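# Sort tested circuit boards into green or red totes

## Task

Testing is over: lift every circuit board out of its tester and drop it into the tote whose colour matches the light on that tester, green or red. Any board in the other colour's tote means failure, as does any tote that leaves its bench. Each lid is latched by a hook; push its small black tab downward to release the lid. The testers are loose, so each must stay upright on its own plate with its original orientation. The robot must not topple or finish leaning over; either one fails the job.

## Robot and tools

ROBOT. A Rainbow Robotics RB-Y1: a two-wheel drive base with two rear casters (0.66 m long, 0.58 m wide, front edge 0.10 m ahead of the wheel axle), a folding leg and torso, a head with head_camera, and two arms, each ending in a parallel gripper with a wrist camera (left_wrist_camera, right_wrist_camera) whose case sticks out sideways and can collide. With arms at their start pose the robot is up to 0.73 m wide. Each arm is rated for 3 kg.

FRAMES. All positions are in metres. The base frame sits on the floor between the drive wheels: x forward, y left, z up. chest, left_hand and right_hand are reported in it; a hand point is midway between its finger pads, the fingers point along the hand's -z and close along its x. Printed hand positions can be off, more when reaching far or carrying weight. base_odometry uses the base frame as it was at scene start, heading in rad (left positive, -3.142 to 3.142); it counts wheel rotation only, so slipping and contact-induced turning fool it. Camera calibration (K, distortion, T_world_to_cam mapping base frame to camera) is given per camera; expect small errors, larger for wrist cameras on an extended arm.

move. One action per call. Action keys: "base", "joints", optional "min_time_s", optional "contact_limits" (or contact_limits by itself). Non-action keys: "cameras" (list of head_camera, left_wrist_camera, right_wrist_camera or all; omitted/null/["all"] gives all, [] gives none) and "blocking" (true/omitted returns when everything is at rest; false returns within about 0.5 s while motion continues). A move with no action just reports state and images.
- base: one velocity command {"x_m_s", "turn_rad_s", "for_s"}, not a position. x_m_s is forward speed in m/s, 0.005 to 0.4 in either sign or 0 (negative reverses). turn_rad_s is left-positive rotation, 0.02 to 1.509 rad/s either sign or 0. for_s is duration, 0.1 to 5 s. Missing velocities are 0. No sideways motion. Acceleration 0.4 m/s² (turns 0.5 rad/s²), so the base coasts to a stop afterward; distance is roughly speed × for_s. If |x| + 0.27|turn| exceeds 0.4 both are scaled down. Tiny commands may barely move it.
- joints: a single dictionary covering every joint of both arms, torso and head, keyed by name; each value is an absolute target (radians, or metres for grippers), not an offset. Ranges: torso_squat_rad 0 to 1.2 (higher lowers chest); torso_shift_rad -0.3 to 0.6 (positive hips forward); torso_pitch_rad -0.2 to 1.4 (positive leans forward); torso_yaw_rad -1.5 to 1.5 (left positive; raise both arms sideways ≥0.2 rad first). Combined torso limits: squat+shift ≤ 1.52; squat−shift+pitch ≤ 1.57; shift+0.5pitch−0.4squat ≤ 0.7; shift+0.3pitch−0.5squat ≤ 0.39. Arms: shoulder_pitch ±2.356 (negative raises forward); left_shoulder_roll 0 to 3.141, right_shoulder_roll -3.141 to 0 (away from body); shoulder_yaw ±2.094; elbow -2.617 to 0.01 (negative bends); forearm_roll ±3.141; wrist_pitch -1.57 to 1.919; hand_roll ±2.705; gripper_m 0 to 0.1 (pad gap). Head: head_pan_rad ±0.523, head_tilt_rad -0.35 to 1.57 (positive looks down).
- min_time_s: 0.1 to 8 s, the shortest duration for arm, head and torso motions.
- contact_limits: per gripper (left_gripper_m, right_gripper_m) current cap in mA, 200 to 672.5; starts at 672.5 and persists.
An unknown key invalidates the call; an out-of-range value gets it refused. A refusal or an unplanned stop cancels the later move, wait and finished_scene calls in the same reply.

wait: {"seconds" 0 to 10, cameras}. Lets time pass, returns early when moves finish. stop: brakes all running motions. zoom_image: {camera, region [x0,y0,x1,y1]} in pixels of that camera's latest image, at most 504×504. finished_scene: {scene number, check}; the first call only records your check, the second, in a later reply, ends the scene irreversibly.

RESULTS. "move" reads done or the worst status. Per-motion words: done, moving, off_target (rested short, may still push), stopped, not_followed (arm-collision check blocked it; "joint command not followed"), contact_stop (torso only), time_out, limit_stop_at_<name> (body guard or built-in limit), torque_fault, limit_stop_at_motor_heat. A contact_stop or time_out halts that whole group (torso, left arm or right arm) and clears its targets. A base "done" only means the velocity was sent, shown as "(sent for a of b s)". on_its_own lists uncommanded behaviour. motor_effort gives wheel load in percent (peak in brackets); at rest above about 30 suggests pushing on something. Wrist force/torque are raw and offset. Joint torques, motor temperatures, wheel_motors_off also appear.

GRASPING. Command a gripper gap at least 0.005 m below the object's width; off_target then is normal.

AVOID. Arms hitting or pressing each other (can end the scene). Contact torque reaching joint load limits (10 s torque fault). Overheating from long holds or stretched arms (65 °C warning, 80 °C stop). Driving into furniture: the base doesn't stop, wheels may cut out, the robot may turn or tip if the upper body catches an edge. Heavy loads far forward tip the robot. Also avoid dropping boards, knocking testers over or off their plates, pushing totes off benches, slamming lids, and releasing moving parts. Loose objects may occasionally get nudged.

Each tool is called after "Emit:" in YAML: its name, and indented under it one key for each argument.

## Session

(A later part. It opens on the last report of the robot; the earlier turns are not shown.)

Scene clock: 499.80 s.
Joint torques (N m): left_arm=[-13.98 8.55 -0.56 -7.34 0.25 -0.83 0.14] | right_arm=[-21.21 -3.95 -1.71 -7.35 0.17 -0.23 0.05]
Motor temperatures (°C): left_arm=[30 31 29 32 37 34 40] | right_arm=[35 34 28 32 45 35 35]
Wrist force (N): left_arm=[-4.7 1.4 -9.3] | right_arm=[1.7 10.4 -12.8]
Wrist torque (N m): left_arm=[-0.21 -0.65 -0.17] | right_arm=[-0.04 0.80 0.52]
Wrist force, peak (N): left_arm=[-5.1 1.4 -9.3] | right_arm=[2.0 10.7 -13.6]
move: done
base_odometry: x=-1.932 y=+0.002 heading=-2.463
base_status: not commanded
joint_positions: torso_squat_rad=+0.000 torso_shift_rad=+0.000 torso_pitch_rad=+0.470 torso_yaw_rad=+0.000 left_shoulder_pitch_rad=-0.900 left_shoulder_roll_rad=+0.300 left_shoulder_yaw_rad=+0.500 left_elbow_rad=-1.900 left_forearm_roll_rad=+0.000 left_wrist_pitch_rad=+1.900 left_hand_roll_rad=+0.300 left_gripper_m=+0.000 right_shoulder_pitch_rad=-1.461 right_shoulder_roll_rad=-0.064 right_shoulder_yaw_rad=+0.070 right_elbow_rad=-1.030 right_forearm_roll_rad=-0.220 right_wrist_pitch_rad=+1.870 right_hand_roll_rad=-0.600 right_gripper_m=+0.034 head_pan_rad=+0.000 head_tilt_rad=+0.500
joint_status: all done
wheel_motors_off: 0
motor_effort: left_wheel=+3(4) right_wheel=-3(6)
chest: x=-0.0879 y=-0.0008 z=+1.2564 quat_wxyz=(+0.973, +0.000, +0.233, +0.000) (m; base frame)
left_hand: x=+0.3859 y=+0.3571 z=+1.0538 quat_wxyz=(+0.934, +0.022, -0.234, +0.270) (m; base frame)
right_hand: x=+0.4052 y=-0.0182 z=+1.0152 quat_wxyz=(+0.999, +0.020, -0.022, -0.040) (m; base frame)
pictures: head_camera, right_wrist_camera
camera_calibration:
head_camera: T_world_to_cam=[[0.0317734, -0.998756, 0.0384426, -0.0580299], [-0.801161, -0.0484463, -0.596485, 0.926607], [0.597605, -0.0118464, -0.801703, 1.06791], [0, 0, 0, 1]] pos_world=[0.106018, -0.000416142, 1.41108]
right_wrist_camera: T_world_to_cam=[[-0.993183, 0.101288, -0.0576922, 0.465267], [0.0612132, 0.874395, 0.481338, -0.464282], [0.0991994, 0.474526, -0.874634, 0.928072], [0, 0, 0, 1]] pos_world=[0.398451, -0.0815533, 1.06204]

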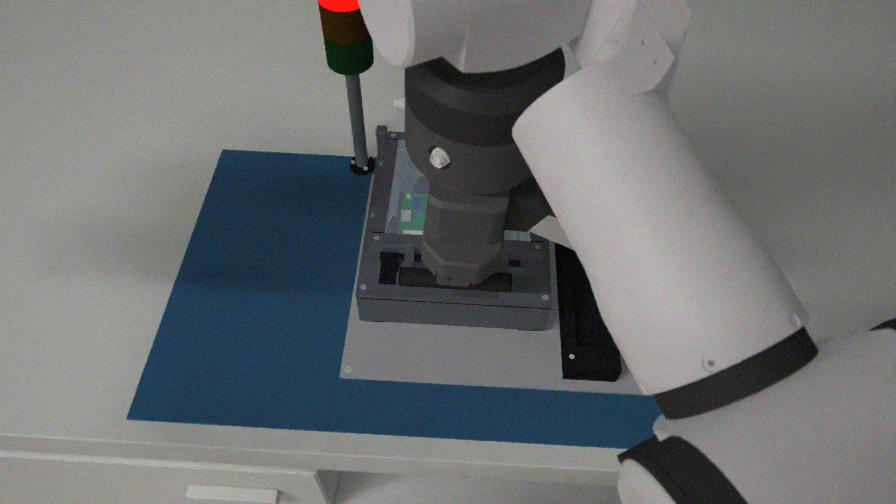

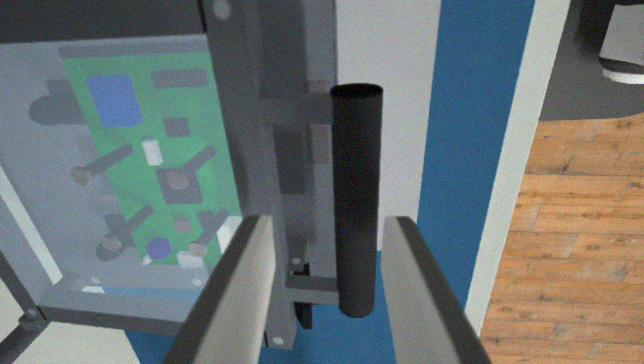

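Emit:
move:
  base: {"x_m_s":-0.02,"for_s":0.4}
  joints: {"torso_pitch_rad":0.5}
  cameras: ["right_wrist_camera"]

Emit:
move:
  joints: {"torso_pitch_rad":0.53}
  cameras: ["right_wrist_camera"]

Emit:
move:
  joints: {"right_gripper_m":0.008}
  cameras: ["right_wrist_camera"]

Scene clock: 506.87 s.
Joint torques (N m): left_arm=[-13.41 8.76 -0.46 -7.17 0.17 -0.79 0.17] | right_arm=[-21.59 -3.39 -1.59 -7.45 0.11 -0.2 -0.06]
Motor temperatures (°C): left_arm=[30 31 29 32 37 34 40] | right_arm=[35 34 28 32 45 35 35]
Wrist force (N): left_arm=[-4.5 1.4 -9.2] | right_arm=[2.1 10.6 -13.1]
Wrist torque (N m): left_arm=[-0.21 -0.63 -0.18] | right_arm=[-0.07 0.84 0.55]
Wrist force, peak (N): left_arm=[-4.4 1.2 -9.6] | right_arm=[1.8 10.8 -13.7]
move: done
base_odometry: x=-1.926 y=+0.007 heading=-2.463
base_status: done (sent for 0.4 of 0.4 s)
joint_positions: torso_squat_rad=+0.000 torso_shift_rad=+0.000 torso_pitch_rad=+0.500 torso_yaw_rad=+0.000 left_shoulder_pitch_rad=-0.900 left_shoulder_roll_rad=+0.300 left_shoulder_yaw_rad=+0.500 left_elbow_rad=-1.900 left_forearm_roll_rad=+0.000 left_wrist_pitch_rad=+1.900 left_hand_roll_rad=+0.300 left_gripper_m=+0.000 right_shoulder_pitch_rad=-1.460 right_shoulder_roll_rad=-0.064 right_shoulder_yaw_rad=+0.070 right_elbow_rad=-1.030 right_forearm_roll_rad=-0.220 right_wrist_pitch_rad=+1.870 right_hand_roll_rad=-0.600 right_gripper_m=+0.034 head_pan_rad=+0.000 head_tilt_rad=+0.500
joint_status: all done
wheel_motors_off: 0
motor_effort: left_wheel=+3(11) right_wheel=+1(17)
chest: x=-0.0798 y=-0.0008 z=+1.2521 quat_wxyz=(+0.969, +0.000, +0.247, +0.000) (m; base frame)
left_hand: x=+0.3878 y=+0.3571 z=+1.0355 quat_wxyz=(+0.937, +0.026, -0.220, +0.270) (m; base frame)
right_hand: x=+0.4059 y=-0.0182 z=+0.9962 quat_wxyz=(+0.999, +0.020, -0.007, -0.040) (m; base frame)
pictures: right_wrist_camera
camera_calibration:
right_wrist_camera: T_world_to_cam=[[-0.994465, 0.101299, -0.0278821, 0.435694], [0.0756327, 0.874408, 0.47926, -0.458964], [0.0729291, 0.474499, -0.87723, 0.924651], [0, 0, 0, 1]] pos_world=[0.400561, -0.0815598, 1.04324]

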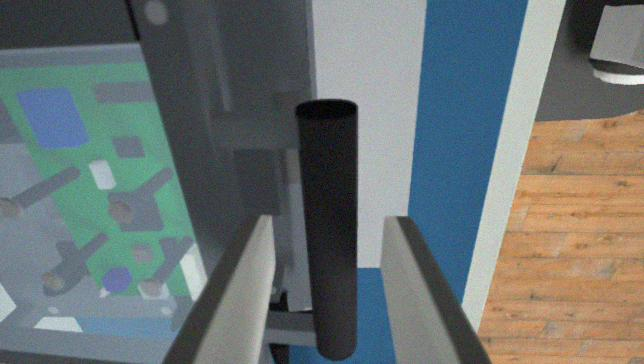

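Scene clock: 507.60 s.
Joint torques (N m): left_arm=[-13.27 8.28 -0.37 -7.25 0.18 -0.72 0.14] | right_arm=[-20.99 -3 -1.25 -7.46 0.11 -0.02 -0.03]
Motor temperatures (°C): left_arm=[30 31 29 32 37 34 40] | right_arm=[35 34 28 32 45 35 35]
Wrist force (N): left_arm=[-4.1 1.3 -8.9] | right_arm=[2.1 10.5 -13.2]
Wrist torque (N m): left_arm=[-0.21 -0.59 -0.18] | right_arm=[-0.05 0.82 0.53]
Wrist force, peak (N): left_arm=[-4.6 1.3 -9.5] | right_arm=[2.0 10.6 -13.4]
move: done
base_odometry: x=-1.926 y=+0.007 heading=-2.463
base_status: not commanded
joint_positions: torso_squat_rad=+0.000 torso_shift_rad=+0.000 torso_pitch_rad=+0.530 torso_yaw_rad=+0.000 left_shoulder_pitch_rad=-0.900 left_shoulder_roll_rad=+0.300 left_shoulder_yaw_rad=+0.500 left_elbow_rad=-1.900 left_forearm_roll_rad=+0.000 left_wrist_pitch_rad=+1.900 left_hand_roll_rad=+0.300 left_gripper_m=+0.000 right_shoulder_pitch_rad=-1.460 right_shoulder_roll_rad=-0.064 right_shoulder_yaw_rad=+0.070 right_elbow_rad=-1.030 right_forearm_roll_rad=-0.220 right_wrist_pitch_rad=+1.870 right_hand_roll_rad=-0.600 right_gripper_m=+0.034 head_pan_rad=+0.000 head_tilt_rad=+0.500
joint_status: all done
wheel_motors_off: 0
motor_effort: left_wheel=+3(3) right_wheel=-1(2)
chest: x=-0.0716 y=-0.0008 z=+1.2475 quat_wxyz=(+0.965, +0.000, +0.262, +0.000) (m; base frame)
left_hand: x=+0.3892 y=+0.3571 z=+1.0169 quat_wxyz=(+0.940, +0.030, -0.206, +0.269) (m; base frame)
right_hand: x=+0.4061 y=-0.0182 z=+0.9771 quat_wxyz=(+0.999, +0.019, +0.008, -0.040) (m; base frame)
pictures: right_wrist_camera
camera_calibration:
right_wrist_camera: T_world_to_cam=[[-0.994856, 0.101278, 0.00208266, 0.406259], [0.0900148, 0.87441, 0.476765, -0.45324], [0.0464649, 0.4745, -0.879028, 0.920377], [0, 0, 0, 1]] pos_world=[0.402202, -0.0815466, 1.02428]

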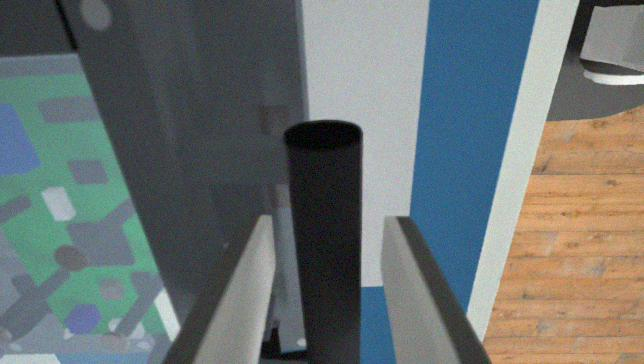

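Scene clock: 508.37 s.
Joint torques (N m): left_arm=[-13.28 8.9 -0.24 -7.41 0.24 -0.73 0.15] | right_arm=[-21.81 -3.65 -1.45 -8.23 0.76 -1.26 -0.29]
Motor temperatures (°C): left_arm=[30 31 29 32 37 34 40] | right_arm=[35 34 28 32 45 35 35]
Wrist force (N): left_arm=[-4.2 1.0 -9.3] | right_arm=[-4.0 10.4 -13.4]
Wrist torque (N m): left_arm=[-0.17 -0.62 -0.19] | right_arm=[-0.01 0.98 1.20]
Wrist force, peak (N): left_arm=[-4.4 1.1 -9.4] | right_arm=[-2.6 10.5 -17.4]
move: off_target
base_odometry: x=-1.926 y=+0.007 heading=-2.463
base_status: not commanded
joint_positions: torso_squat_rad=+0.000 torso_shift_rad=+0.000 torso_pitch_rad=+0.530 torso_yaw_rad=+0.000 left_shoulder_pitch_rad=-0.900 left_shoulder_roll_rad=+0.300 left_shoulder_yaw_rad=+0.500 left_elbow_rad=-1.900 left_forearm_roll_rad=+0.000 left_wrist_pitch_rad=+1.900 left_hand_roll_rad=+0.300 left_gripper_m=+0.000 right_shoulder_pitch_rad=-1.460 right_shoulder_roll_rad=-0.064 right_shoulder_yaw_rad=+0.070 right_elbow_rad=-1.030 right_forearm_roll_rad=-0.220 right_wrist_pitch_rad=+1.870 right_hand_roll_rad=-0.600 right_gripper_m=+0.014 head_pan_rad=+0.000 head_tilt_rad=+0.500
joint_status: right_gripper_m off_target (ended at +0.014, target +0.008)
wheel_motors_off: 0
motor_effort: left_wheel=+3(4) right_wheel=-1(1)
chest: x=-0.0717 y=-0.0008 z=+1.2475 quat_wxyz=(+0.965, +0.000, +0.262, +0.000) (m; base frame)
left_hand: x=+0.3891 y=+0.3571 z=+1.0169 quat_wxyz=(+0.940, +0.030, -0.206, +0.269) (m; base frame)
right_hand: x=+0.4059 y=-0.0183 z=+0.9770 quat_wxyz=(+0.999, +0.019, +0.009, -0.040) (m; base frame)
pictures: right_wrist_camera
camera_calibration:
right_wrist_camera: T_world_to_cam=[[-0.994867, 0.101151, 0.00271156, 0.405427], [0.0902078, 0.874458, 0.476641, -0.453113], [0.0458416, 0.474439, -0.879094, 0.920623], [0, 0, 0, 1]] pos_world=[0.402017, -0.081561, 1.02419]

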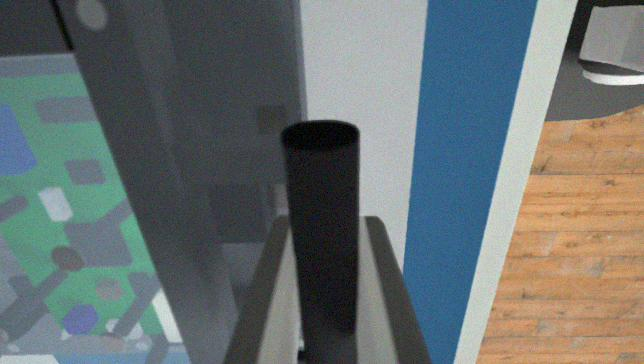

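Emit:
move:
  base: {"x_m_s":0.02,"for_s":1.05}
  joints: {"torso_pitch_rad":0.41}
  min_time_s: 1.5
  cameras: []

Emit:
move:
  base: {"x_m_s":0.03,"for_s":1.2}
  joints: {"torso_pitch_rad":0.35}
  min_time_s: 1.5
  cameras: []

Emit:
move:
  base: {"x_m_s":0.03,"for_s":1.3}
  joints: {"torso_pitch_rad":0.31}
  min_time_s: 1.5
  cameras: ["head_camera"]

Scene clock: 518.83 s.
Joint torques (N m): left_arm=[-14.64 8.52 -0.6 -6.92 0.27 -0.94 0.14] | right_arm=[-26.8 -5.02 -2.2 -9.68 0.29 1.59 -0.36]
Motor temperatures (°C): left_arm=[30 31 29 32 37 34 40] | right_arm=[36 34 28 32 45 35 35]
Wrist force (N): left_arm=[-4.8 1.4 -9.1] | right_arm=[11.6 13.5 -27.1]
Wrist torque (N m): left_arm=[-0.21 -0.63 -0.18] | right_arm=[0.18 1.17 1.05]
Wrist force, peak (N): left_arm=[-4.4 1.5 -9.6] | right_arm=[10.8 13.9 -29.3]
move: done
base_odometry: x=-1.942 y=-0.007 heading=-2.463
base_status: done (sent for 1.07 of 1.07 s)
joint_positions: torso_squat_rad=+0.000 torso_shift_rad=+0.000 torso_pitch_rad=+0.411 torso_yaw_rad=+0.000 left_shoulder_pitch_rad=-0.900 left_shoulder_roll_rad=+0.300 left_shoulder_yaw_rad=+0.500 left_elbow_rad=-1.900 left_forearm_roll_rad=+0.000 left_wrist_pitch_rad=+1.900 left_hand_roll_rad=+0.300 left_gripper_m=+0.000 right_shoulder_pitch_rad=-1.459 right_shoulder_roll_rad=-0.064 right_shoulder_yaw_rad=+0.070 right_elbow_rad=-1.030 right_forearm_roll_rad=-0.220 right_wrist_pitch_rad=+1.870 right_hand_roll_rad=-0.600 right_gripper_m=+0.014 head_pan_rad=+0.000 head_tilt_rad=+0.500
joint_status: all done
wheel_motors_off: 0
motor_effort: left_wheel=+1(17) right_wheel=-3(13)
chest: x=-0.1044 y=-0.0008 z=+1.2642 quat_wxyz=(+0.979, +0.000, +0.204, +0.000) (m; base frame)
left_hand: x=+0.3807 y=+0.3571 z=+1.0902 quat_wxyz=(+0.926, +0.014, -0.262, +0.270) (m; base frame)
right_hand: x=+0.4019 y=-0.0185 z=+1.0519 quat_wxyz=(+0.998, +0.021, -0.051, -0.039) (m; base frame)
pictures: none
No camera images: "cameras" was empty.

Scene clock: 520.63 s.
Joint torques (N m): left_arm=[-15.31 8.45 -0.64 -6.82 0.3 -1.07 0.16] | right_arm=[-24.06 -6.87 -2.08 -8.19 1.63 -5.78 -0.25]
Motor temperatures (°C): left_arm=[30 31 29 32 37 34 40] | right_arm=[36 34 28 32 45 35 35]
Wrist force (N): left_arm=[-5.2 1.5 -8.4] | right_arm=[-17.7 1.5 2.6]
Wrist torque (N m): left_arm=[-0.19 -0.66 -0.20] | right_arm=[-0.01 1.55 1.09]
Wrist force, peak (N): left_arm=[-4.8 1.3 -9.4] | right_arm=[10.2 13.4 -29.5]
move: done
base_odometry: x=-1.970 y=-0.029 heading=-2.462
base_status: done (sent for 1.2 of 1.2 s)
joint_positions: torso_squat_rad=+0.000 torso_shift_rad=-0.001 torso_pitch_rad=+0.349 torso_yaw_rad=+0.000 left_shoulder_pitch_rad=-0.900 left_shoulder_roll_rad=+0.300 left_shoulder_yaw_rad=+0.500 left_elbow_rad=-1.900 left_forearm_roll_rad=+0.000 left_wrist_pitch_rad=+1.900 left_hand_roll_rad=+0.300 left_gripper_m=+0.000 right_shoulder_pitch_rad=-1.460 right_shoulder_roll_rad=-0.063 right_shoulder_yaw_rad=+0.070 right_elbow_rad=-1.030 right_forearm_roll_rad=-0.220 right_wrist_pitch_rad=+1.871 right_hand_roll_rad=-0.600 right_gripper_m=+0.014 head_pan_rad=+0.000 head_tilt_rad=+0.500
joint_status: all done
wheel_motors_off: 0
motor_effort: left_wheel=+6(18) right_wheel=+0(14)
chest: x=-0.1226 y=-0.0008 z=+1.2713 quat_wxyz=(+0.985, +0.001, +0.174, +0.000) (m; base frame)
left_hand: x=+0.3723 y=+0.3569 z=+1.1274 quat_wxyz=(+0.918, +0.005, -0.290, +0.271) (m; base frame)
right_hand: x=+0.3955 y=-0.0184 z=+1.0908 quat_wxyz=(+0.996, +0.022, -0.081, -0.039) (m; base frame)
pictures: none
No camera images: "cameras" was empty.

Scene clock: 522.43 s.
Joint torques (N m): left_arm=[-15.51 8.8 -0.86 -6.66 0.29 -1.18 0.11] | right_arm=[-20.02 -4.53 -2.09 -5.94 0.65 -5.53 -0.31]
Motor temperatures (°C): left_arm=[30 31 29 32 37 34 40] | right_arm=[36 34 28 32 45 35 35]
Wrist force (N): left_arm=[-5.5 1.9 -8.6] | right_arm=[-14.5 -0.6 13.6]
Wrist torque (N m): left_arm=[-0.24 -0.70 -0.19] | right_arm=[-0.07 1.42 1.00]
Wrist force, peak (N): left_arm=[-5.1 1.8 -9.1] | right_arm=[-25.0 -0.5 22.7]
move: done
base_odometry: x=-2.000 y=-0.054 heading=-2.462
base_status: done (sent for 1.3 of 1.3 s)
joint_positions: torso_squat_rad=+0.000 torso_shift_rad=-0.001 torso_pitch_rad=+0.309 torso_yaw_rad=+0.000 left_shoulder_pitch_rad=-0.900 left_shoulder_roll_rad=+0.300 left_shoulder_yaw_rad=+0.500 left_elbow_rad=-1.900 left_forearm_roll_rad=+0.000 left_wrist_pitch_rad=+1.900 left_hand_roll_rad=+0.300 left_gripper_m=+0.000 right_shoulder_pitch_rad=-1.461 right_shoulder_roll_rad=-0.064 right_shoulder_yaw_rad=+0.070 right_elbow_rad=-1.031 right_forearm_roll_rad=-0.220 right_wrist_pitch_rad=+1.871 right_hand_roll_rad=-0.600 right_gripper_m=+0.014 head_pan_rad=+0.000 head_tilt_rad=+0.500
joint_status: all done
wheel_motors_off: 0
motor_effort: left_wheel=+2(25) right_wheel=-1(22)
chest: x=-0.1345 y=-0.0009 z=+1.2753 quat_wxyz=(+0.988, +0.001, +0.154, +0.000) (m; base frame)
left_hand: x=+0.3658 y=+0.3568 z=+1.1515 quat_wxyz=(+0.912, +0.000, -0.309, +0.271) (m; base frame)
right_hand: x=+0.3909 y=-0.0186 z=+1.1167 quat_wxyz=(+0.994, +0.023, -0.102, -0.038) (m; base frame)
pictures: head_camera
camera_calibration:
head_camera: T_world_to_cam=[[0.0248866, -0.998768, 0.0429376, -0.0640632], [-0.695027, -0.0481583, -0.717369, 1.06904], [0.718553, -0.0119899, -0.695369, 0.991534], [0, 0, 0, 1]] pos_world=[0.0321342, -0.000612911, 1.45913]

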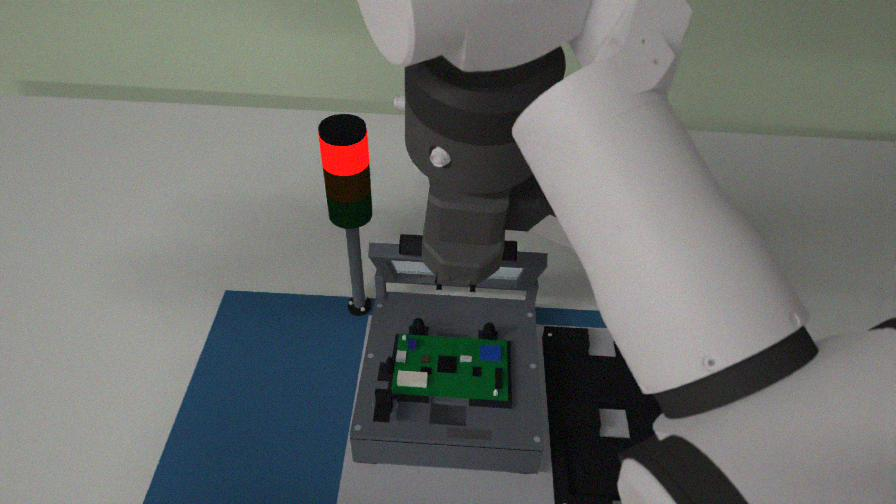

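Excellent.

Emit:
move:
  base: {"x_m_s":0.03,"for_s":1.1}
  joints: {"torso_pitch_rad":0.272}
  min_time_s: 1.5
  cameras: []

Emit:
move:
  base: {"x_m_s":0.03,"for_s":1.1}
  joints: {"torso_pitch_rad":0.262}
  min_time_s: 1.5
  cameras: []

Emit:
move:
  base: {"x_m_s":0.03,"for_s":1.0}
  joints: {"torso_pitch_rad":0.26}
  min_time_s: 1.5
  cameras: ["head_camera"]

Emit:
move:
  base: {"x_m_s":0.02,"for_s":0.5}
  joints: {"torso_pitch_rad":0.264}
  min_time_s: 1.5
  cameras: ["head_camera"]

Scene clock: 531.60 s.
Joint torques (N m): left_arm=[-15.8 8.37 -1.02 -6.46 0.25 -1.14 0.13] | right_arm=[-30.55 -2.87 -2.34 -11.87 -0.07 -2.31 -0.31]
Motor temperatures (°C): left_arm=[30 31 29 32 37 34 40] | right_arm=[36 33 28 32 45 36 35]
Wrist force (N): left_arm=[-5.5 2.1 -8.6] | right_arm=[-2.3 6.0 -29.8]
Wrist torque (N m): left_arm=[-0.25 -0.68 -0.17] | right_arm=[-0.15 1.15 0.73]
Wrist force, peak (N): left_arm=[-5.6 1.8 -8.9] | right_arm=[-2.5 6.3 -31.7]
move: done
base_odometry: x=-2.026 y=-0.074 heading=-2.462
base_status: done (sent for 1.1 of 1.1 s)
joint_positions: torso_squat_rad=+0.000 torso_shift_rad=+0.000 torso_pitch_rad=+0.273 torso_yaw_rad=+0.000 left_shoulder_pitch_rad=-0.900 left_shoulder_roll_rad=+0.300 left_shoulder_yaw_rad=+0.500 left_elbow_rad=-1.900 left_forearm_roll_rad=+0.000 left_wrist_pitch_rad=+1.900 left_hand_roll_rad=+0.300 left_gripper_m=+0.000 right_shoulder_pitch_rad=-1.458 right_shoulder_roll_rad=-0.065 right_shoulder_yaw_rad=+0.070 right_elbow_rad=-1.029 right_forearm_roll_rad=-0.220 right_wrist_pitch_rad=+1.870 right_hand_roll_rad=-0.600 right_gripper_m=+0.014 head_pan_rad=+0.000 head_tilt_rad=+0.500
joint_status: all done
wheel_motors_off: 0
motor_effort: left_wheel=+1(24) right_wheel=-5(22)
chest: x=-0.1446 y=-0.0009 z=+1.2785 quat_wxyz=(+0.991, +0.001, +0.136, +0.000) (m; base frame)
left_hand: x=+0.3598 y=+0.3568 z=+1.1729 quat_wxyz=(+0.906, -0.005, -0.325, +0.271) (m; base frame)
right_hand: x=+0.3859 y=-0.0195 z=+1.1373 quat_wxyz=(+0.992, +0.023, -0.118, -0.039) (m; base frame)
pictures: none
No camera images: "cameras" was empty.

Scene clock: 533.40 s.
Joint torques (N m): left_arm=[-15.96 8.63 -1.12 -6.38 0.27 -1.18 0.17] | right_arm=[-24.44 -1.67 -2.17 -8.33 -0.81 -2.75 -0.33]
Motor temperatures (°C): left_arm=[30 31 29 32 37 34 40] | right_arm=[36 33 28 32 45 36 35]
Wrist force (N): left_arm=[-5.3 2.2 -8.0] | right_arm=[-1.4 1.8 -12.3]
Wrist torque (N m): left_arm=[-0.26 -0.66 -0.18] | right_arm=[-0.16 1.17 0.81]
Wrist force, peak (N): left_arm=[-5.6 2.1 -8.7] | right_arm=[-3.1 6.1 -32.8]
move: done
base_odometry: x=-2.052 y=-0.095 heading=-2.462
base_status: done (sent for 1.1 of 1.1 s)
joint_positions: torso_squat_rad=+0.000 torso_shift_rad=+0.000 torso_pitch_rad=+0.262 torso_yaw_rad=+0.000 left_shoulder_pitch_rad=-0.900 left_shoulder_roll_rad=+0.300 left_shoulder_yaw_rad=+0.500 left_elbow_rad=-1.900 left_forearm_roll_rad=+0.000 left_wrist_pitch_rad=+1.900 left_hand_roll_rad=+0.300 left_gripper_m=+0.000 right_shoulder_pitch_rad=-1.460 right_shoulder_roll_rad=-0.065 right_shoulder_yaw_rad=+0.070 right_elbow_rad=-1.030 right_forearm_roll_rad=-0.220 right_wrist_pitch_rad=+1.871 right_hand_roll_rad=-0.600 right_gripper_m=+0.014 head_pan_rad=+0.000 head_tilt_rad=+0.500
joint_status: all done
wheel_motors_off: 0
motor_effort: left_wheel=+2(20) right_wheel=-4(16)
chest: x=-0.1480 y=-0.0009 z=+1.2794 quat_wxyz=(+0.991, +0.001, +0.131, +0.000) (m; base frame)
left_hand: x=+0.3576 y=+0.3567 z=+1.1792 quat_wxyz=(+0.904, -0.006, -0.330, +0.270) (m; base frame)
right_hand: x=+0.3844 y=-0.0194 z=+1.1450 quat_wxyz=(+0.991, +0.024, -0.125, -0.038) (m; base frame)
pictures: none
No camera images: "cameras" was empty.

Scene clock: 535.20 s.
Joint torques (N m): left_arm=[-15.93 8.53 -1.11 -6.35 0.34 -1.12 0.17] | right_arm=[-20.17 0.74 -1.96 -6.22 -1.64 -2.41 -0.39]
Motor temperatures (°C): left_arm=[30 31 29 32 37 34 40] | right_arm=[36 33 28 32 45 36 35]
Wrist force (N): left_arm=[-5.5 2.1 -8.4] | right_arm=[0.4 -1.1 1.0]
Wrist torque (N m): left_arm=[-0.23 -0.67 -0.19] | right_arm=[-0.19 1.15 0.85]
Wrist force, peak (N): left_arm=[-5.6 1.8 -8.7] | right_arm=[-5.9 3.0 -15.1]
move: done
base_odometry: x=-2.075 y=-0.114 heading=-2.462
base_status: done (sent for 1 of 1 s)
joint_positions: torso_squat_rad=+0.000 torso_shift_rad=+0.000 torso_pitch_rad=+0.259 torso_yaw_rad=+0.000 left_shoulder_pitch_rad=-0.900 left_shoulder_roll_rad=+0.300 left_shoulder_yaw_rad=+0.500 left_elbow_rad=-1.900 left_forearm_roll_rad=+0.000 left_wrist_pitch_rad=+1.900 left_hand_roll_rad=+0.300 left_gripper_m=+0.000 right_shoulder_pitch_rad=-1.461 right_shoulder_roll_rad=-0.065 right_shoulder_yaw_rad=+0.070 right_elbow_rad=-1.030 right_forearm_roll_rad=-0.220 right_wrist_pitch_rad=+1.870 right_hand_roll_rad=-0.600 right_gripper_m=+0.014 head_pan_rad=+0.000 head_tilt_rad=+0.500
joint_status: all done
wheel_motors_off: 0
motor_effort: left_wheel=+0(21) right_wheel=-2(17)
chest: x=-0.1488 y=-0.0010 z=+1.2796 quat_wxyz=(+0.992, +0.001, +0.129, +0.000) (m; base frame)
left_hand: x=+0.3570 y=+0.3567 z=+1.1806 quat_wxyz=(+0.904, -0.007, -0.331, +0.270) (m; base frame)
right_hand: x=+0.3842 y=-0.0195 z=+1.1472 quat_wxyz=(+0.991, +0.024, -0.127, -0.038) (m; base frame)
pictures: head_camera
camera_calibration:
head_camera: T_world_to_cam=[[0.0226411, -0.998773, 0.044042, -0.0656994], [-0.658876, -0.0480396, -0.750716, 1.11017], [0.751911, -0.0120211, -0.659155, 0.963446], [0, 0, 0, 1]] pos_world=[0.008524, -0.000705078, 1.47137]

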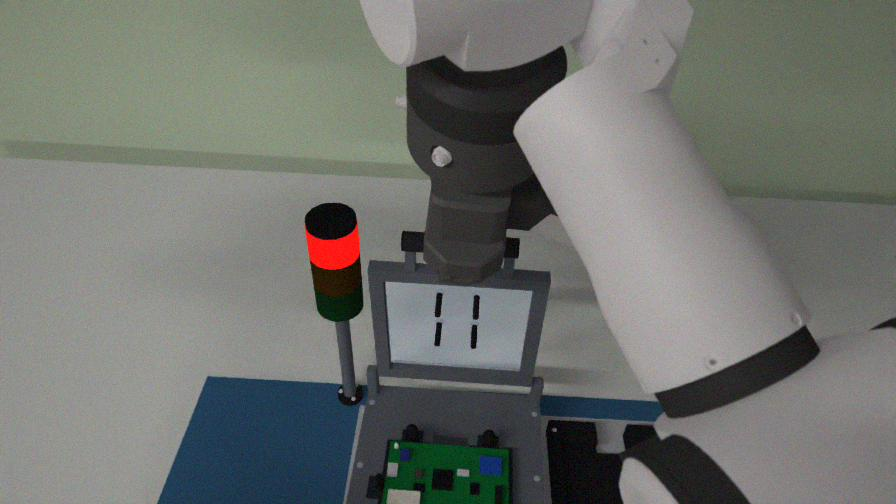

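Scene clock: 537.00 s.
Joint torques (N m): left_arm=[-15.96 8.71 -1.07 -6.28 0.22 -1.2 0.19] | right_arm=[-16.15 2.63 -1.89 -3.69 -2.31 -2.29 -0.35]
Motor temperatures (°C): left_arm=[30 31 29 32 37 34 40] | right_arm=[36 33 28 32 45 36 35]
Wrist force (N): left_arm=[-5.4 2.0 -8.2] | right_arm=[2.8 -4.5 15.1]
Wrist torque (N m): left_arm=[-0.23 -0.66 -0.18] | right_arm=[-0.19 1.11 0.84]
Wrist force, peak (N): left_arm=[-5.6 2.1 -8.9] | right_arm=[2.8 -4.5 15.1]
move: done
base_odometry: x=-2.083 y=-0.120 heading=-2.462
base_status: done (sent for 0.5 of 0.5 s)
joint_positions: torso_squat_rad=+0.000 torso_shift_rad=+0.000 torso_pitch_rad=+0.263 torso_yaw_rad=+0.000 left_shoulder_pitch_rad=-0.900 left_shoulder_roll_rad=+0.300 left_shoulder_yaw_rad=+0.500 left_elbow_rad=-1.900 left_forearm_roll_rad=+0.000 left_wrist_pitch_rad=+1.900 left_hand_roll_rad=+0.300 left_gripper_m=+0.000 right_shoulder_pitch_rad=-1.462 right_shoulder_roll_rad=-0.066 right_shoulder_yaw_rad=+0.070 right_elbow_rad=-1.031 right_forearm_roll_rad=-0.219 right_wrist_pitch_rad=+1.870 right_hand_roll_rad=-0.600 right_gripper_m=+0.014 head_pan_rad=+0.000 head_tilt_rad=+0.500
joint_status: all done
wheel_motors_off: 0
motor_effort: left_wheel=-1(17) right_wheel=-3(14)
chest: x=-0.1480 y=-0.0010 z=+1.2793 quat_wxyz=(+0.991, +0.001, +0.131, +0.000) (m; base frame)
left_hand: x=+0.3575 y=+0.3567 z=+1.1787 quat_wxyz=(+0.904, -0.006, -0.330, +0.270) (m; base frame)
right_hand: x=+0.3850 y=-0.0196 z=+1.1459 quat_wxyz=(+0.991, +0.024, -0.126, -0.038) (m; base frame)
pictures: head_camera
camera_calibration:
head_camera: T_world_to_cam=[[0.0227624, -0.998774, 0.0439512, -0.0655904], [-0.661315, -0.0480125, -0.74857, 1.10742], [0.749763, -0.0120263, -0.661598, 0.965442], [0, 0, 0, 1]] pos_world=[0.00999776, -0.000729076, 1.4706]

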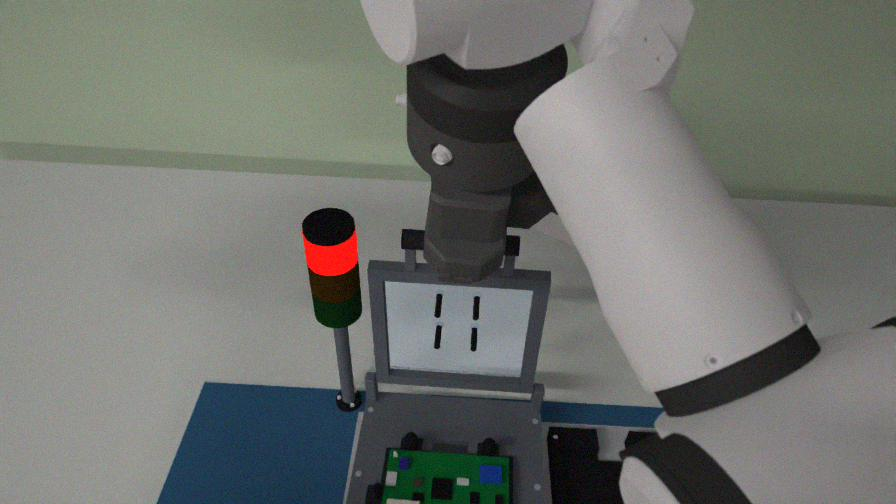

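Emit:
move:
  joints: {"right_gripper_m":0.04}
  cameras: []

Emit:
move:
  joints: {"torso_pitch_rad":0.1}
  cameras: []

Emit:
move:
  base: {"x_m_s":-0.1,"for_s":1.13}
  joints: {"right_shoulder_roll_rad":-0.054,"right_hand_roll_rad":-0.58,"right_gripper_m":0.082}
  cameras: ["head_camera"]

Emit:
move:
  joints: {"torso_pitch_rad":0.46}
  cameras: ["right_wrist_camera"]

Scene clock: 544.00 s.
Joint torques (N m): left_arm=[-15.77 8.52 -1.18 -6.37 0.37 -1.21 0.13] | right_arm=[-21.1 -3.3 -1.78 -6.72 -0.27 -0.77 -0.28]
Motor temperatures (°C): left_arm=[30 31 29 32 37 34 40] | right_arm=[36 33 28 32 45 35 35]
Wrist force (N): left_arm=[-5.7 2.0 -8.1] | right_arm=[0.4 10.7 -12.6]
Wrist torque (N m): left_arm=[-0.23 -0.70 -0.18] | right_arm=[-0.11 0.75 0.51]
Wrist force, peak (N): left_arm=[-5.6 2.4 -8.7] | right_arm=[0.6 10.7 -13.2]
move: done
base_odometry: x=-2.083 y=-0.120 heading=-2.461
base_status: not commanded
joint_positions: torso_squat_rad=+0.000 torso_shift_rad=+0.000 torso_pitch_rad=+0.264 torso_yaw_rad=+0.000 left_shoulder_pitch_rad=-0.900 left_shoulder_roll_rad=+0.300 left_shoulder_yaw_rad=+0.500 left_elbow_rad=-1.900 left_forearm_roll_rad=+0.000 left_wrist_pitch_rad=+1.900 left_hand_roll_rad=+0.300 left_gripper_m=+0.000 right_shoulder_pitch_rad=-1.461 right_shoulder_roll_rad=-0.065 right_shoulder_yaw_rad=+0.070 right_elbow_rad=-1.030 right_forearm_roll_rad=-0.220 right_wrist_pitch_rad=+1.870 right_hand_roll_rad=-0.600 right_gripper_m=+0.040 head_pan_rad=+0.000 head_tilt_rad=+0.500
joint_status: all done
wheel_motors_off: 0
motor_effort: left_wheel=+4(4) right_wheel=-3(5)
chest: x=-0.1474 y=-0.0008 z=+1.2792 quat_wxyz=(+0.991, +0.000, +0.131, +0.000) (m; base frame)
left_hand: x=+0.3579 y=+0.3569 z=+1.1780 quat_wxyz=(+0.905, -0.006, -0.329, +0.271) (m; base frame)
right_hand: x=+0.3849 y=-0.0187 z=+1.1443 quat_wxyz=(+0.991, +0.024, -0.125, -0.038) (m; base frame)
pictures: none
No camera images: "cameras" was empty.

Scene clock: 545.33 s.
Joint torques (N m): left_arm=[-17.2 8.32 -1.4 -5.53 0.42 -1.33 0.1] | right_arm=[-22.25 -4.95 -2.5 -6.64 0 -1 -0.32]
Motor temperatures (°C): left_arm=[30 31 29 32 37 34 40] | right_arm=[36 33 28 32 45 35 35]
Wrist force (N): left_arm=[-5.8 2.5 -7.7] | right_arm=[-0.6 10.4 -12.6]
Wrist torque (N m): left_arm=[-0.25 -0.65 -0.17] | right_arm=[-0.04 0.68 0.49]
Wrist force, peak (N): left_arm=[-5.9 2.1 -8.6] | right_arm=[0.8 10.7 -13.4]
move: done
base_odometry: x=-2.083 y=-0.120 heading=-2.461
base_status: not commanded
joint_positions: torso_squat_rad=+0.000 torso_shift_rad=+0.000 torso_pitch_rad=+0.100 torso_yaw_rad=+0.000 left_shoulder_pitch_rad=-0.900 left_shoulder_roll_rad=+0.300 left_shoulder_yaw_rad=+0.500 left_elbow_rad=-1.900 left_forearm_roll_rad=+0.000 left_wrist_pitch_rad=+1.900 left_hand_roll_rad=+0.300 left_gripper_m=+0.000 right_shoulder_pitch_rad=-1.461 right_shoulder_roll_rad=-0.064 right_shoulder_yaw_rad=+0.070 right_elbow_rad=-1.030 right_forearm_roll_rad=-0.220 right_wrist_pitch_rad=+1.870 right_hand_roll_rad=-0.600 right_gripper_m=+0.040 head_pan_rad=+0.000 head_tilt_rad=+0.500
joint_status: all done
wheel_motors_off: 0
motor_effort: left_wheel=+3(4) right_wheel=-2(5)
chest: x=-0.1973 y=-0.0008 z=+1.2884 quat_wxyz=(+0.999, +0.000, +0.050, +0.000) (m; base frame)
left_hand: x=+0.3178 y=+0.3569 z=+1.2710 quat_wxyz=(+0.875, -0.028, -0.402, +0.269) (m; base frame)
right_hand: x=+0.3498 y=-0.0188 z=+1.2420 quat_wxyz=(+0.978, +0.027, -0.205, -0.036) (m; base frame)
pictures: none
No camera images: "cameras" was empty.

Scene clock: 547.03 s.
Joint torques (N m): left_arm=[-17.1 8.44 -1.46 -5.44 0.35 -1.33 0.14] | right_arm=[-22.2 -5.39 -2.09 -6.79 0.24 -0.9 -0.21]
Motor temperatures (°C): left_arm=[30 31 29 32 37 34 40] | right_arm=[36 33 28 32 45 35 35]
Wrist force (N): left_arm=[-6.1 2.5 -7.7] | right_arm=[-0.3 10.8 -12.8]
Wrist torque (N m): left_arm=[-0.24 -0.69 -0.17] | right_arm=[-0.09 0.71 0.51]
Wrist force, peak (N): left_arm=[-6.3 2.8 -8.1] | right_arm=[-0.4 11.2 -12.8]
move: done
base_odometry: x=-1.995 y=-0.049 heading=-2.462
base_status: done (sent for 1.13 of 1.13 s)
joint_positions: torso_squat_rad=+0.000 torso_shift_rad=+0.000 torso_pitch_rad=+0.100 torso_yaw_rad=+0.000 left_shoulder_pitch_rad=-0.900 left_shoulder_roll_rad=+0.300 left_shoulder_yaw_rad=+0.500 left_elbow_rad=-1.900 left_forearm_roll_rad=+0.000 left_wrist_pitch_rad=+1.900 left_hand_roll_rad=+0.300 left_gripper_m=+0.000 right_shoulder_pitch_rad=-1.461 right_shoulder_roll_rad=-0.054 right_shoulder_yaw_rad=+0.070 right_elbow_rad=-1.030 right_forearm_roll_rad=-0.220 right_wrist_pitch_rad=+1.870 right_hand_roll_rad=-0.580 right_gripper_m=+0.082 head_pan_rad=+0.000 head_tilt_rad=+0.500
joint_status: all done
wheel_motors_off: 0
motor_effort: left_wheel=-3(19) right_wheel=+7(27)
chest: x=-0.1973 y=-0.0008 z=+1.2884 quat_wxyz=(+0.999, +0.000, +0.050, +0.000) (m; base frame)
left_hand: x=+0.3178 y=+0.3569 z=+1.2710 quat_wxyz=(+0.875, -0.028, -0.402, +0.269) (m; base frame)
right_hand: x=+0.3475 y=-0.0135 z=+1.2406 quat_wxyz=(+0.978, +0.027, -0.204, -0.022) (m; base frame)
pictures: head_camera
camera_calibration:
head_camera: T_world_to_cam=[[0.0154067, -0.998762, 0.0472905, -0.0704367], [-0.531094, -0.0482469, -0.845938, 1.23275], [0.847173, -0.0120826, -0.53118, 0.859619], [0, 0, 0, 1]] pos_world=[-0.0724537, -0.000486752, 1.50277]

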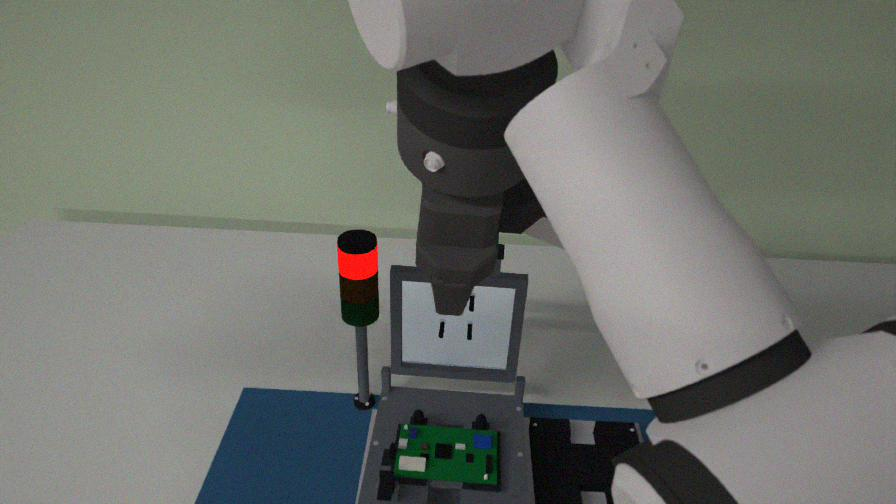

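Scene clock: 549.03 s.
Joint torques (N m): left_arm=[-13.9 8.6 -0.24 -7.05 0.13 -0.94 0.13] | right_arm=[-21.32 -2.16 -1.48 -7.57 -0.03 -0.2 -0.1]
Motor temperatures (°C): left_arm=[30 31 29 32 37 34 40] | right_arm=[36 33 28 32 45 35 35]
Wrist force (N): left_arm=[-4.5 1.4 -8.8] | right_arm=[1.7 10.4 -13.1]
Wrist torque (N m): left_arm=[-0.20 -0.62 -0.18] | right_arm=[-0.03 0.81 0.51]
Wrist force, peak (N): left_arm=[-5.1 1.6 -9.6] | right_arm=[1.5 10.6 -13.5]
move: done
base_odometry: x=-1.995 y=-0.049 heading=-2.462
base_status: not commanded
joint_positions: torso_squat_rad=+0.000 torso_shift_rad=+0.000 torso_pitch_rad=+0.460 torso_yaw_rad=+0.000 left_shoulder_pitch_rad=-0.900 left_shoulder_roll_rad=+0.300 left_shoulder_yaw_rad=+0.500 left_elbow_rad=-1.900 left_forearm_roll_rad=+0.000 left_wrist_pitch_rad=+1.900 left_hand_roll_rad=+0.300 left_gripper_m=+0.000 right_shoulder_pitch_rad=-1.460 right_shoulder_roll_rad=-0.054 right_shoulder_yaw_rad=+0.070 right_elbow_rad=-1.030 right_forearm_roll_rad=-0.220 right_wrist_pitch_rad=+1.870 right_hand_roll_rad=-0.580 right_gripper_m=+0.082 head_pan_rad=+0.000 head_tilt_rad=+0.500
joint_status: all done
wheel_motors_off: 0
motor_effort: left_wheel=-5(6) right_wheel=+6(8)
chest: x=-0.0907 y=-0.0008 z=+1.2578 quat_wxyz=(+0.974, +0.000, +0.228, +0.000) (m; base frame)
left_hand: x=+0.3852 y=+0.3570 z=+1.0600 quat_wxyz=(+0.933, +0.020, -0.239, +0.270) (m; base frame)
right_hand: x=+0.4022 y=-0.0133 z=+1.0210 quat_wxyz=(+0.999, +0.023, -0.025, -0.026) (m; base frame)
pictures: right_wrist_camera
camera_calibration:
right_wrist_camera: T_world_to_cam=[[-0.995136, 0.0742184, -0.0647812, 0.46984], [0.0335842, 0.873778, 0.485164, -0.46404], [0.0926125, 0.480629, -0.87202, 0.931156], [0, 0, 0, 1]] pos_world=[0.396903, -0.0769436, 1.06756]

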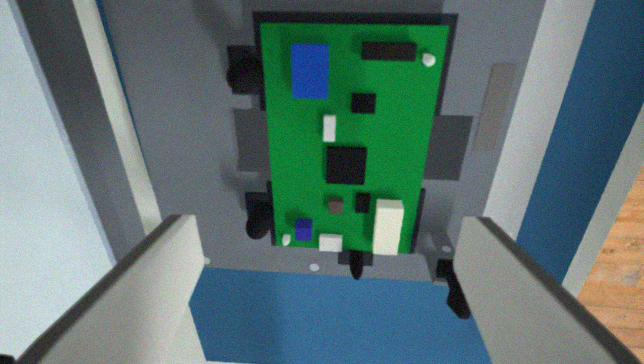

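Emit:
move:
  base: {"x_m_s":-0.02,"for_s":0.27}
  joints: {"torso_pitch_rad":0.54}
  cameras: ["right_wrist_camera"]

Scene clock: 554.67 s.
Joint torques (N m): left_arm=[-12.96 8.69 -0.03 -7.31 0.13 -0.84 0.19] | right_arm=[-20.9 -1.7 -0.92 -7.77 -0.16 -0.17 -0.16]
Motor temperatures (°C): left_arm=[30 31 29 32 37 34 40] | right_arm=[36 33 28 32 45 35 35]
Wrist force (N): left_arm=[-4.2 1.2 -9.1] | right_arm=[2.0 10.8 -13.0]
Wrist torque (N m): left_arm=[-0.19 -0.60 -0.18] | right_arm=[-0.09 0.81 0.54]
Wrist force, peak (N): left_arm=[-4.5 1.1 -9.7] | right_arm=[2.2 10.7 -13.5]
move: done
base_odometry: x=-1.991 y=-0.046 heading=-2.463
base_status: done (sent for 0.27 of 0.27 s)
joint_positions: torso_squat_rad=+0.000 torso_shift_rad=+0.000 torso_pitch_rad=+0.540 torso_yaw_rad=+0.000 left_shoulder_pitch_rad=-0.900 left_shoulder_roll_rad=+0.300 left_shoulder_yaw_rad=+0.500 left_elbow_rad=-1.900 left_forearm_roll_rad=+0.000 left_wrist_pitch_rad=+1.900 left_hand_roll_rad=+0.300 left_gripper_m=+0.000 right_shoulder_pitch_rad=-1.460 right_shoulder_roll_rad=-0.054 right_shoulder_yaw_rad=+0.070 right_elbow_rad=-1.030 right_forearm_roll_rad=-0.220 right_wrist_pitch_rad=+1.870 right_hand_roll_rad=-0.580 right_gripper_m=+0.082 head_pan_rad=+0.000 head_tilt_rad=+0.500
joint_status: all done
wheel_motors_off: 0
motor_effort: left_wheel=-5(20) right_wheel=+2(11)
chest: x=-0.0690 y=-0.0008 z=+1.2459 quat_wxyz=(+0.964, +0.000, +0.267, +0.000) (m; base frame)
left_hand: x=+0.3895 y=+0.3571 z=+1.0108 quat_wxyz=(+0.941, +0.031, -0.202, +0.269) (m; base frame)
right_hand: x=+0.4034 y=-0.0133 z=+0.9705 quat_wxyz=(+0.999, +0.022, +0.015, -0.027) (m; base frame)
pictures: right_wrist_camera
camera_calibration:
right_wrist_camera: T_world_to_cam=[[-0.997132, 0.0741844, 0.0149519, 0.391144], [0.0722193, 0.873791, 0.480909, -0.451062], [0.0226111, 0.48061, -0.876643, 0.919749], [0, 0, 0, 1]] pos_world=[0.401801, -0.0769234, 1.01736]

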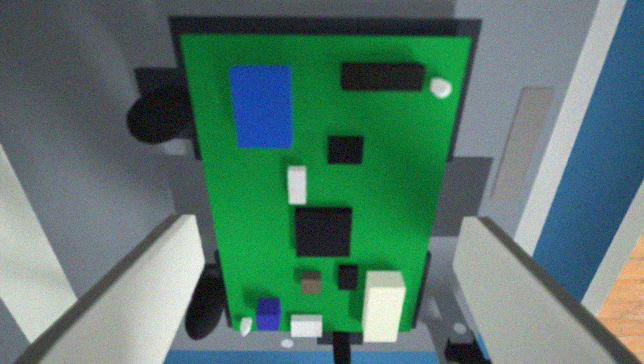

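Emit:
move:
  base: {"x_m_s":0.015,"for_s":0.27}
  joints: {"right_shoulder_roll_rad":-0.063,"right_hand_roll_rad":-0.585}
  cameras: ["right_wrist_camera"]

Scene clock: 561.10 s.
Joint torques (N m): left_arm=[-13.07 8.63 -0.11 -7.31 0.13 -0.79 0.05] | right_arm=[-21.17 -2.53 -1.47 -7.78 -0.03 -0.11 -0.14]
Motor temperatures (°C): left_arm=[30 31 29 32 37 34 40] | right_arm=[36 33 28 32 45 35 35]
Wrist force (N): left_arm=[-4.4 1.0 -9.0] | right_arm=[2.4 10.7 -13.0]
Wrist torque (N m): left_arm=[-0.18 -0.63 -0.18] | right_arm=[-0.08 0.89 0.54]
Wrist force, peak (N): left_arm=[-4.2 1.2 -9.5] | right_arm=[1.6 11.7 -13.5]
move: done
base_odometry: x=-1.994 y=-0.048 heading=-2.462
base_status: done (sent for 0.27 of 0.27 s)
joint_positions: torso_squat_rad=+0.000 torso_shift_rad=+0.000 torso_pitch_rad=+0.540 torso_yaw_rad=+0.000 left_shoulder_pitch_rad=-0.900 left_shoulder_roll_rad=+0.300 left_shoulder_yaw_rad=+0.500 left_elbow_rad=-1.900 left_forearm_roll_rad=+0.000 left_wrist_pitch_rad=+1.900 left_hand_roll_rad=+0.300 left_gripper_m=+0.000 right_shoulder_pitch_rad=-1.460 right_shoulder_roll_rad=-0.063 right_shoulder_yaw_rad=+0.070 right_elbow_rad=-1.030 right_forearm_roll_rad=-0.220 right_wrist_pitch_rad=+1.870 right_hand_roll_rad=-0.585 right_gripper_m=+0.082 head_pan_rad=+0.000 head_tilt_rad=+0.500
joint_status: all done
wheel_motors_off: 0
motor_effort: left_wheel=-2(8) right_wheel=+0(16)
chest: x=-0.0690 y=-0.0008 z=+1.2459 quat_wxyz=(+0.964, +0.000, +0.267, +0.000) (m; base frame)
left_hand: x=+0.3895 y=+0.3571 z=+1.0108 quat_wxyz=(+0.941, +0.031, -0.202, +0.269) (m; base frame)
right_hand: x=+0.4057 y=-0.0178 z=+0.9708 quat_wxyz=(+0.999, +0.019, +0.013, -0.033) (m; base frame)
pictures: right_wrist_camera
camera_calibration:
right_wrist_camera: T_world_to_cam=[[-0.996248, 0.0857409, 0.0117302, 0.396812], [0.0809509, 0.87539, 0.476592, -0.446699], [0.0305949, 0.475753, -0.879046, 0.921136], [0, 0, 0, 1]] pos_world=[0.403302, -0.0812209, 1.01796]

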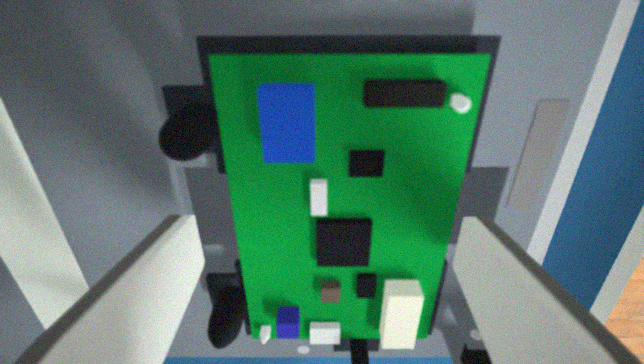

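Emit:
move:
  base: {"x_m_s":-0.02,"for_s":0.24}
  joints: {"torso_pitch_rad":0.578}
  cameras: ["right_wrist_camera"]

Scene clock: 570.33 s.
Joint torques (N m): left_arm=[-12.45 8.46 0 -7.34 0.08 -0.75 0.15] | right_arm=[-21.05 -1.89 -1.1 -7.79 -0.1 -0.03 -0.11]
Motor temperatures (°C): left_arm=[30 31 29 32 37 34 40] | right_arm=[36 33 28 32 45 35 35]
Wrist force (N): left_arm=[-4.2 0.9 -9.3] | right_arm=[2.6 10.5 -13.1]
Wrist torque (N m): left_arm=[-0.15 -0.61 -0.18] | right_arm=[-0.04 0.88 0.54]
Wrist force, peak (N): left_arm=[-4.4 1.1 -9.7] | right_arm=[2.7 10.7 -13.5]
move: done
base_odometry: x=-1.990 y=-0.045 heading=-2.463
base_status: done (sent for 0.23 of 0.23 s)
joint_positions: torso_squat_rad=+0.000 torso_shift_rad=+0.000 torso_pitch_rad=+0.578 torso_yaw_rad=+0.000 left_shoulder_pitch_rad=-0.900 left_shoulder_roll_rad=+0.300 left_shoulder_yaw_rad=+0.500 left_elbow_rad=-1.900 left_forearm_roll_rad=+0.000 left_wrist_pitch_rad=+1.900 left_hand_roll_rad=+0.300 left_gripper_m=+0.000 right_shoulder_pitch_rad=-1.460 right_shoulder_roll_rad=-0.063 right_shoulder_yaw_rad=+0.070 right_elbow_rad=-1.030 right_forearm_roll_rad=-0.220 right_wrist_pitch_rad=+1.870 right_hand_roll_rad=-0.585 right_gripper_m=+0.082 head_pan_rad=+0.000 head_tilt_rad=+0.500
joint_status: all done
wheel_motors_off: 0
motor_effort: left_wheel=-2(15) right_wheel=+4(12)
chest: x=-0.0590 y=-0.0008 z=+1.2397 quat_wxyz=(+0.959, +0.000, +0.285, +0.000) (m; base frame)
left_hand: x=+0.3902 y=+0.3571 z=+0.9872 quat_wxyz=(+0.945, +0.036, -0.184, +0.268) (m; base frame)
right_hand: x=+0.4049 y=-0.0178 z=+0.9466 quat_wxyz=(+0.999, +0.018, +0.032, -0.033) (m; base frame)
pictures: right_wrist_camera
camera_calibration:
right_wrist_camera: T_world_to_cam=[[-0.995074, 0.0857333, 0.0497747, 0.359816], [0.0990892, 0.8754, 0.473135, -0.439184], [-0.00300932, 0.475736, -0.879583, 0.914012], [0, 0, 0, 1]] pos_world=[0.404313, -0.0812154, 0.993833]

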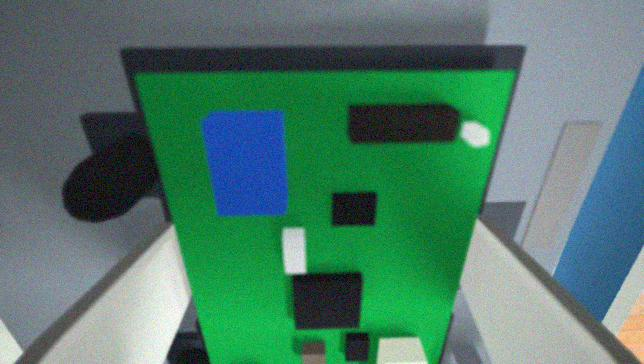

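Emit:
move:
  joints: {"torso_pitch_rad":0.594}
  min_time_s: 0.8
  cameras: []

Emit:
move:
  joints: {"right_gripper_m":0.05}
  cameras: ["right_wrist_camera"]

Scene clock: 575.43 s.
Joint torques (N m): left_arm=[-12.44 8.33 0.26 -7.49 0.14 -0.7 0.14] | right_arm=[-20.75 -1.94 -1.08 -7.76 -0.19 0.02 -0.1]
Motor temperatures (°C): left_arm=[30 31 29 32 37 34 40] | right_arm=[36 33 28 32 45 35 35]
Wrist force (N): left_arm=[-4.0 1.0 -9.2] | right_arm=[2.6 10.5 -13.1]
Wrist torque (N m): left_arm=[-0.17 -0.59 -0.18] | right_arm=[-0.05 0.86 0.52]
Wrist force, peak (N): left_arm=[-4.3 1.2 -9.7] | right_arm=[2.5 11.0 -13.3]
move: done
base_odometry: x=-1.990 y=-0.045 heading=-2.463
base_status: not commanded
joint_positions: torso_squat_rad=+0.000 torso_shift_rad=+0.000 torso_pitch_rad=+0.594 torso_yaw_rad=+0.000 left_shoulder_pitch_rad=-0.900 left_shoulder_roll_rad=+0.300 left_shoulder_yaw_rad=+0.500 left_elbow_rad=-1.900 left_forearm_roll_rad=+0.000 left_wrist_pitch_rad=+1.900 left_hand_roll_rad=+0.300 left_gripper_m=+0.000 right_shoulder_pitch_rad=-1.460 right_shoulder_roll_rad=-0.063 right_shoulder_yaw_rad=+0.070 right_elbow_rad=-1.030 right_forearm_roll_rad=-0.220 right_wrist_pitch_rad=+1.870 right_hand_roll_rad=-0.585 right_gripper_m=+0.082 head_pan_rad=+0.000 head_tilt_rad=+0.500
joint_status: all done
wheel_motors_off: 0
motor_effort: left_wheel=-3(3) right_wheel=+5(7)
chest: x=-0.0549 y=-0.0008 z=+1.2370 quat_wxyz=(+0.956, +0.000, +0.293, +0.000) (m; base frame)
left_hand: x=+0.3902 y=+0.3571 z=+0.9774 quat_wxyz=(+0.946, +0.038, -0.176, +0.268) (m; base frame)
right_hand: x=+0.4043 y=-0.0178 z=+0.9366 quat_wxyz=(+0.998, +0.018, +0.040, -0.033) (m; base frame)
pictures: none
No camera images: "cameras" was empty.

Scene clock: 576.27 s.
Joint torques (N m): left_arm=[-12.34 8.44 0.16 -7.45 0.12 -0.68 0.14] | right_arm=[-20.9 -1.84 -1 -7.65 -0.13 0.42 -0.14]
Motor temperatures (°C): left_arm=[30 31 29 32 37 34 40] | right_arm=[36 33 28 32 45 35 35]
Wrist force (N): left_arm=[-3.8 0.5 -9.5] | right_arm=[5.7 11.1 -12.4]
Wrist torque (N m): left_arm=[-0.12 -0.56 -0.19] | right_arm=[-0.07 0.88 0.52]
Wrist force, peak (N): left_arm=[-4.0 1.3 -9.6] | right_arm=[5.9 11.3 -14.3]
move: off_target
base_odometry: x=-1.990 y=-0.045 heading=-2.463
base_status: not commanded
joint_positions: torso_squat_rad=+0.000 torso_shift_rad=+0.000 torso_pitch_rad=+0.594 torso_yaw_rad=+0.000 left_shoulder_pitch_rad=-0.900 left_shoulder_roll_rad=+0.300 left_shoulder_yaw_rad=+0.500 left_elbow_rad=-1.900 left_forearm_roll_rad=+0.000 left_wrist_pitch_rad=+1.900 left_hand_roll_rad=+0.300 left_gripper_m=+0.000 right_shoulder_pitch_rad=-1.460 right_shoulder_roll_rad=-0.063 right_shoulder_yaw_rad=+0.070 right_elbow_rad=-1.030 right_forearm_roll_rad=-0.220 right_wrist_pitch_rad=+1.870 right_hand_roll_rad=-0.585 right_gripper_m=+0.070 head_pan_rad=+0.000 head_tilt_rad=+0.500
joint_status: right_gripper_m off_target (ended at +0.070, target +0.050)
wheel_motors_off: 0
motor_effort: left_wheel=-1(3) right_wheel=+3(6)
chest: x=-0.0549 y=-0.0008 z=+1.2370 quat_wxyz=(+0.956, +0.000, +0.293, +0.000) (m; base frame)
left_hand: x=+0.3902 y=+0.3571 z=+0.9774 quat_wxyz=(+0.946, +0.038, -0.176, +0.268) (m; base frame)
right_hand: x=+0.4043 y=-0.0178 z=+0.9366 quat_wxyz=(+0.998, +0.018, +0.040, -0.033) (m; base frame)
pictures: right_wrist_camera
camera_calibration:
right_wrist_camera: T_world_to_cam=[[-0.994166, 0.0857294, 0.0654527, 0.344661], [0.106532, 0.875376, 0.471559, -0.435925], [-0.0168693, 0.47578, -0.879402, 0.910609], [0, 0, 0, 1]] pos_world=[0.404451, -0.0811991, 0.983797]

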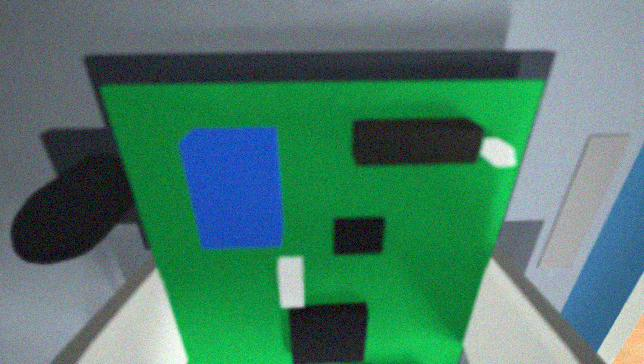

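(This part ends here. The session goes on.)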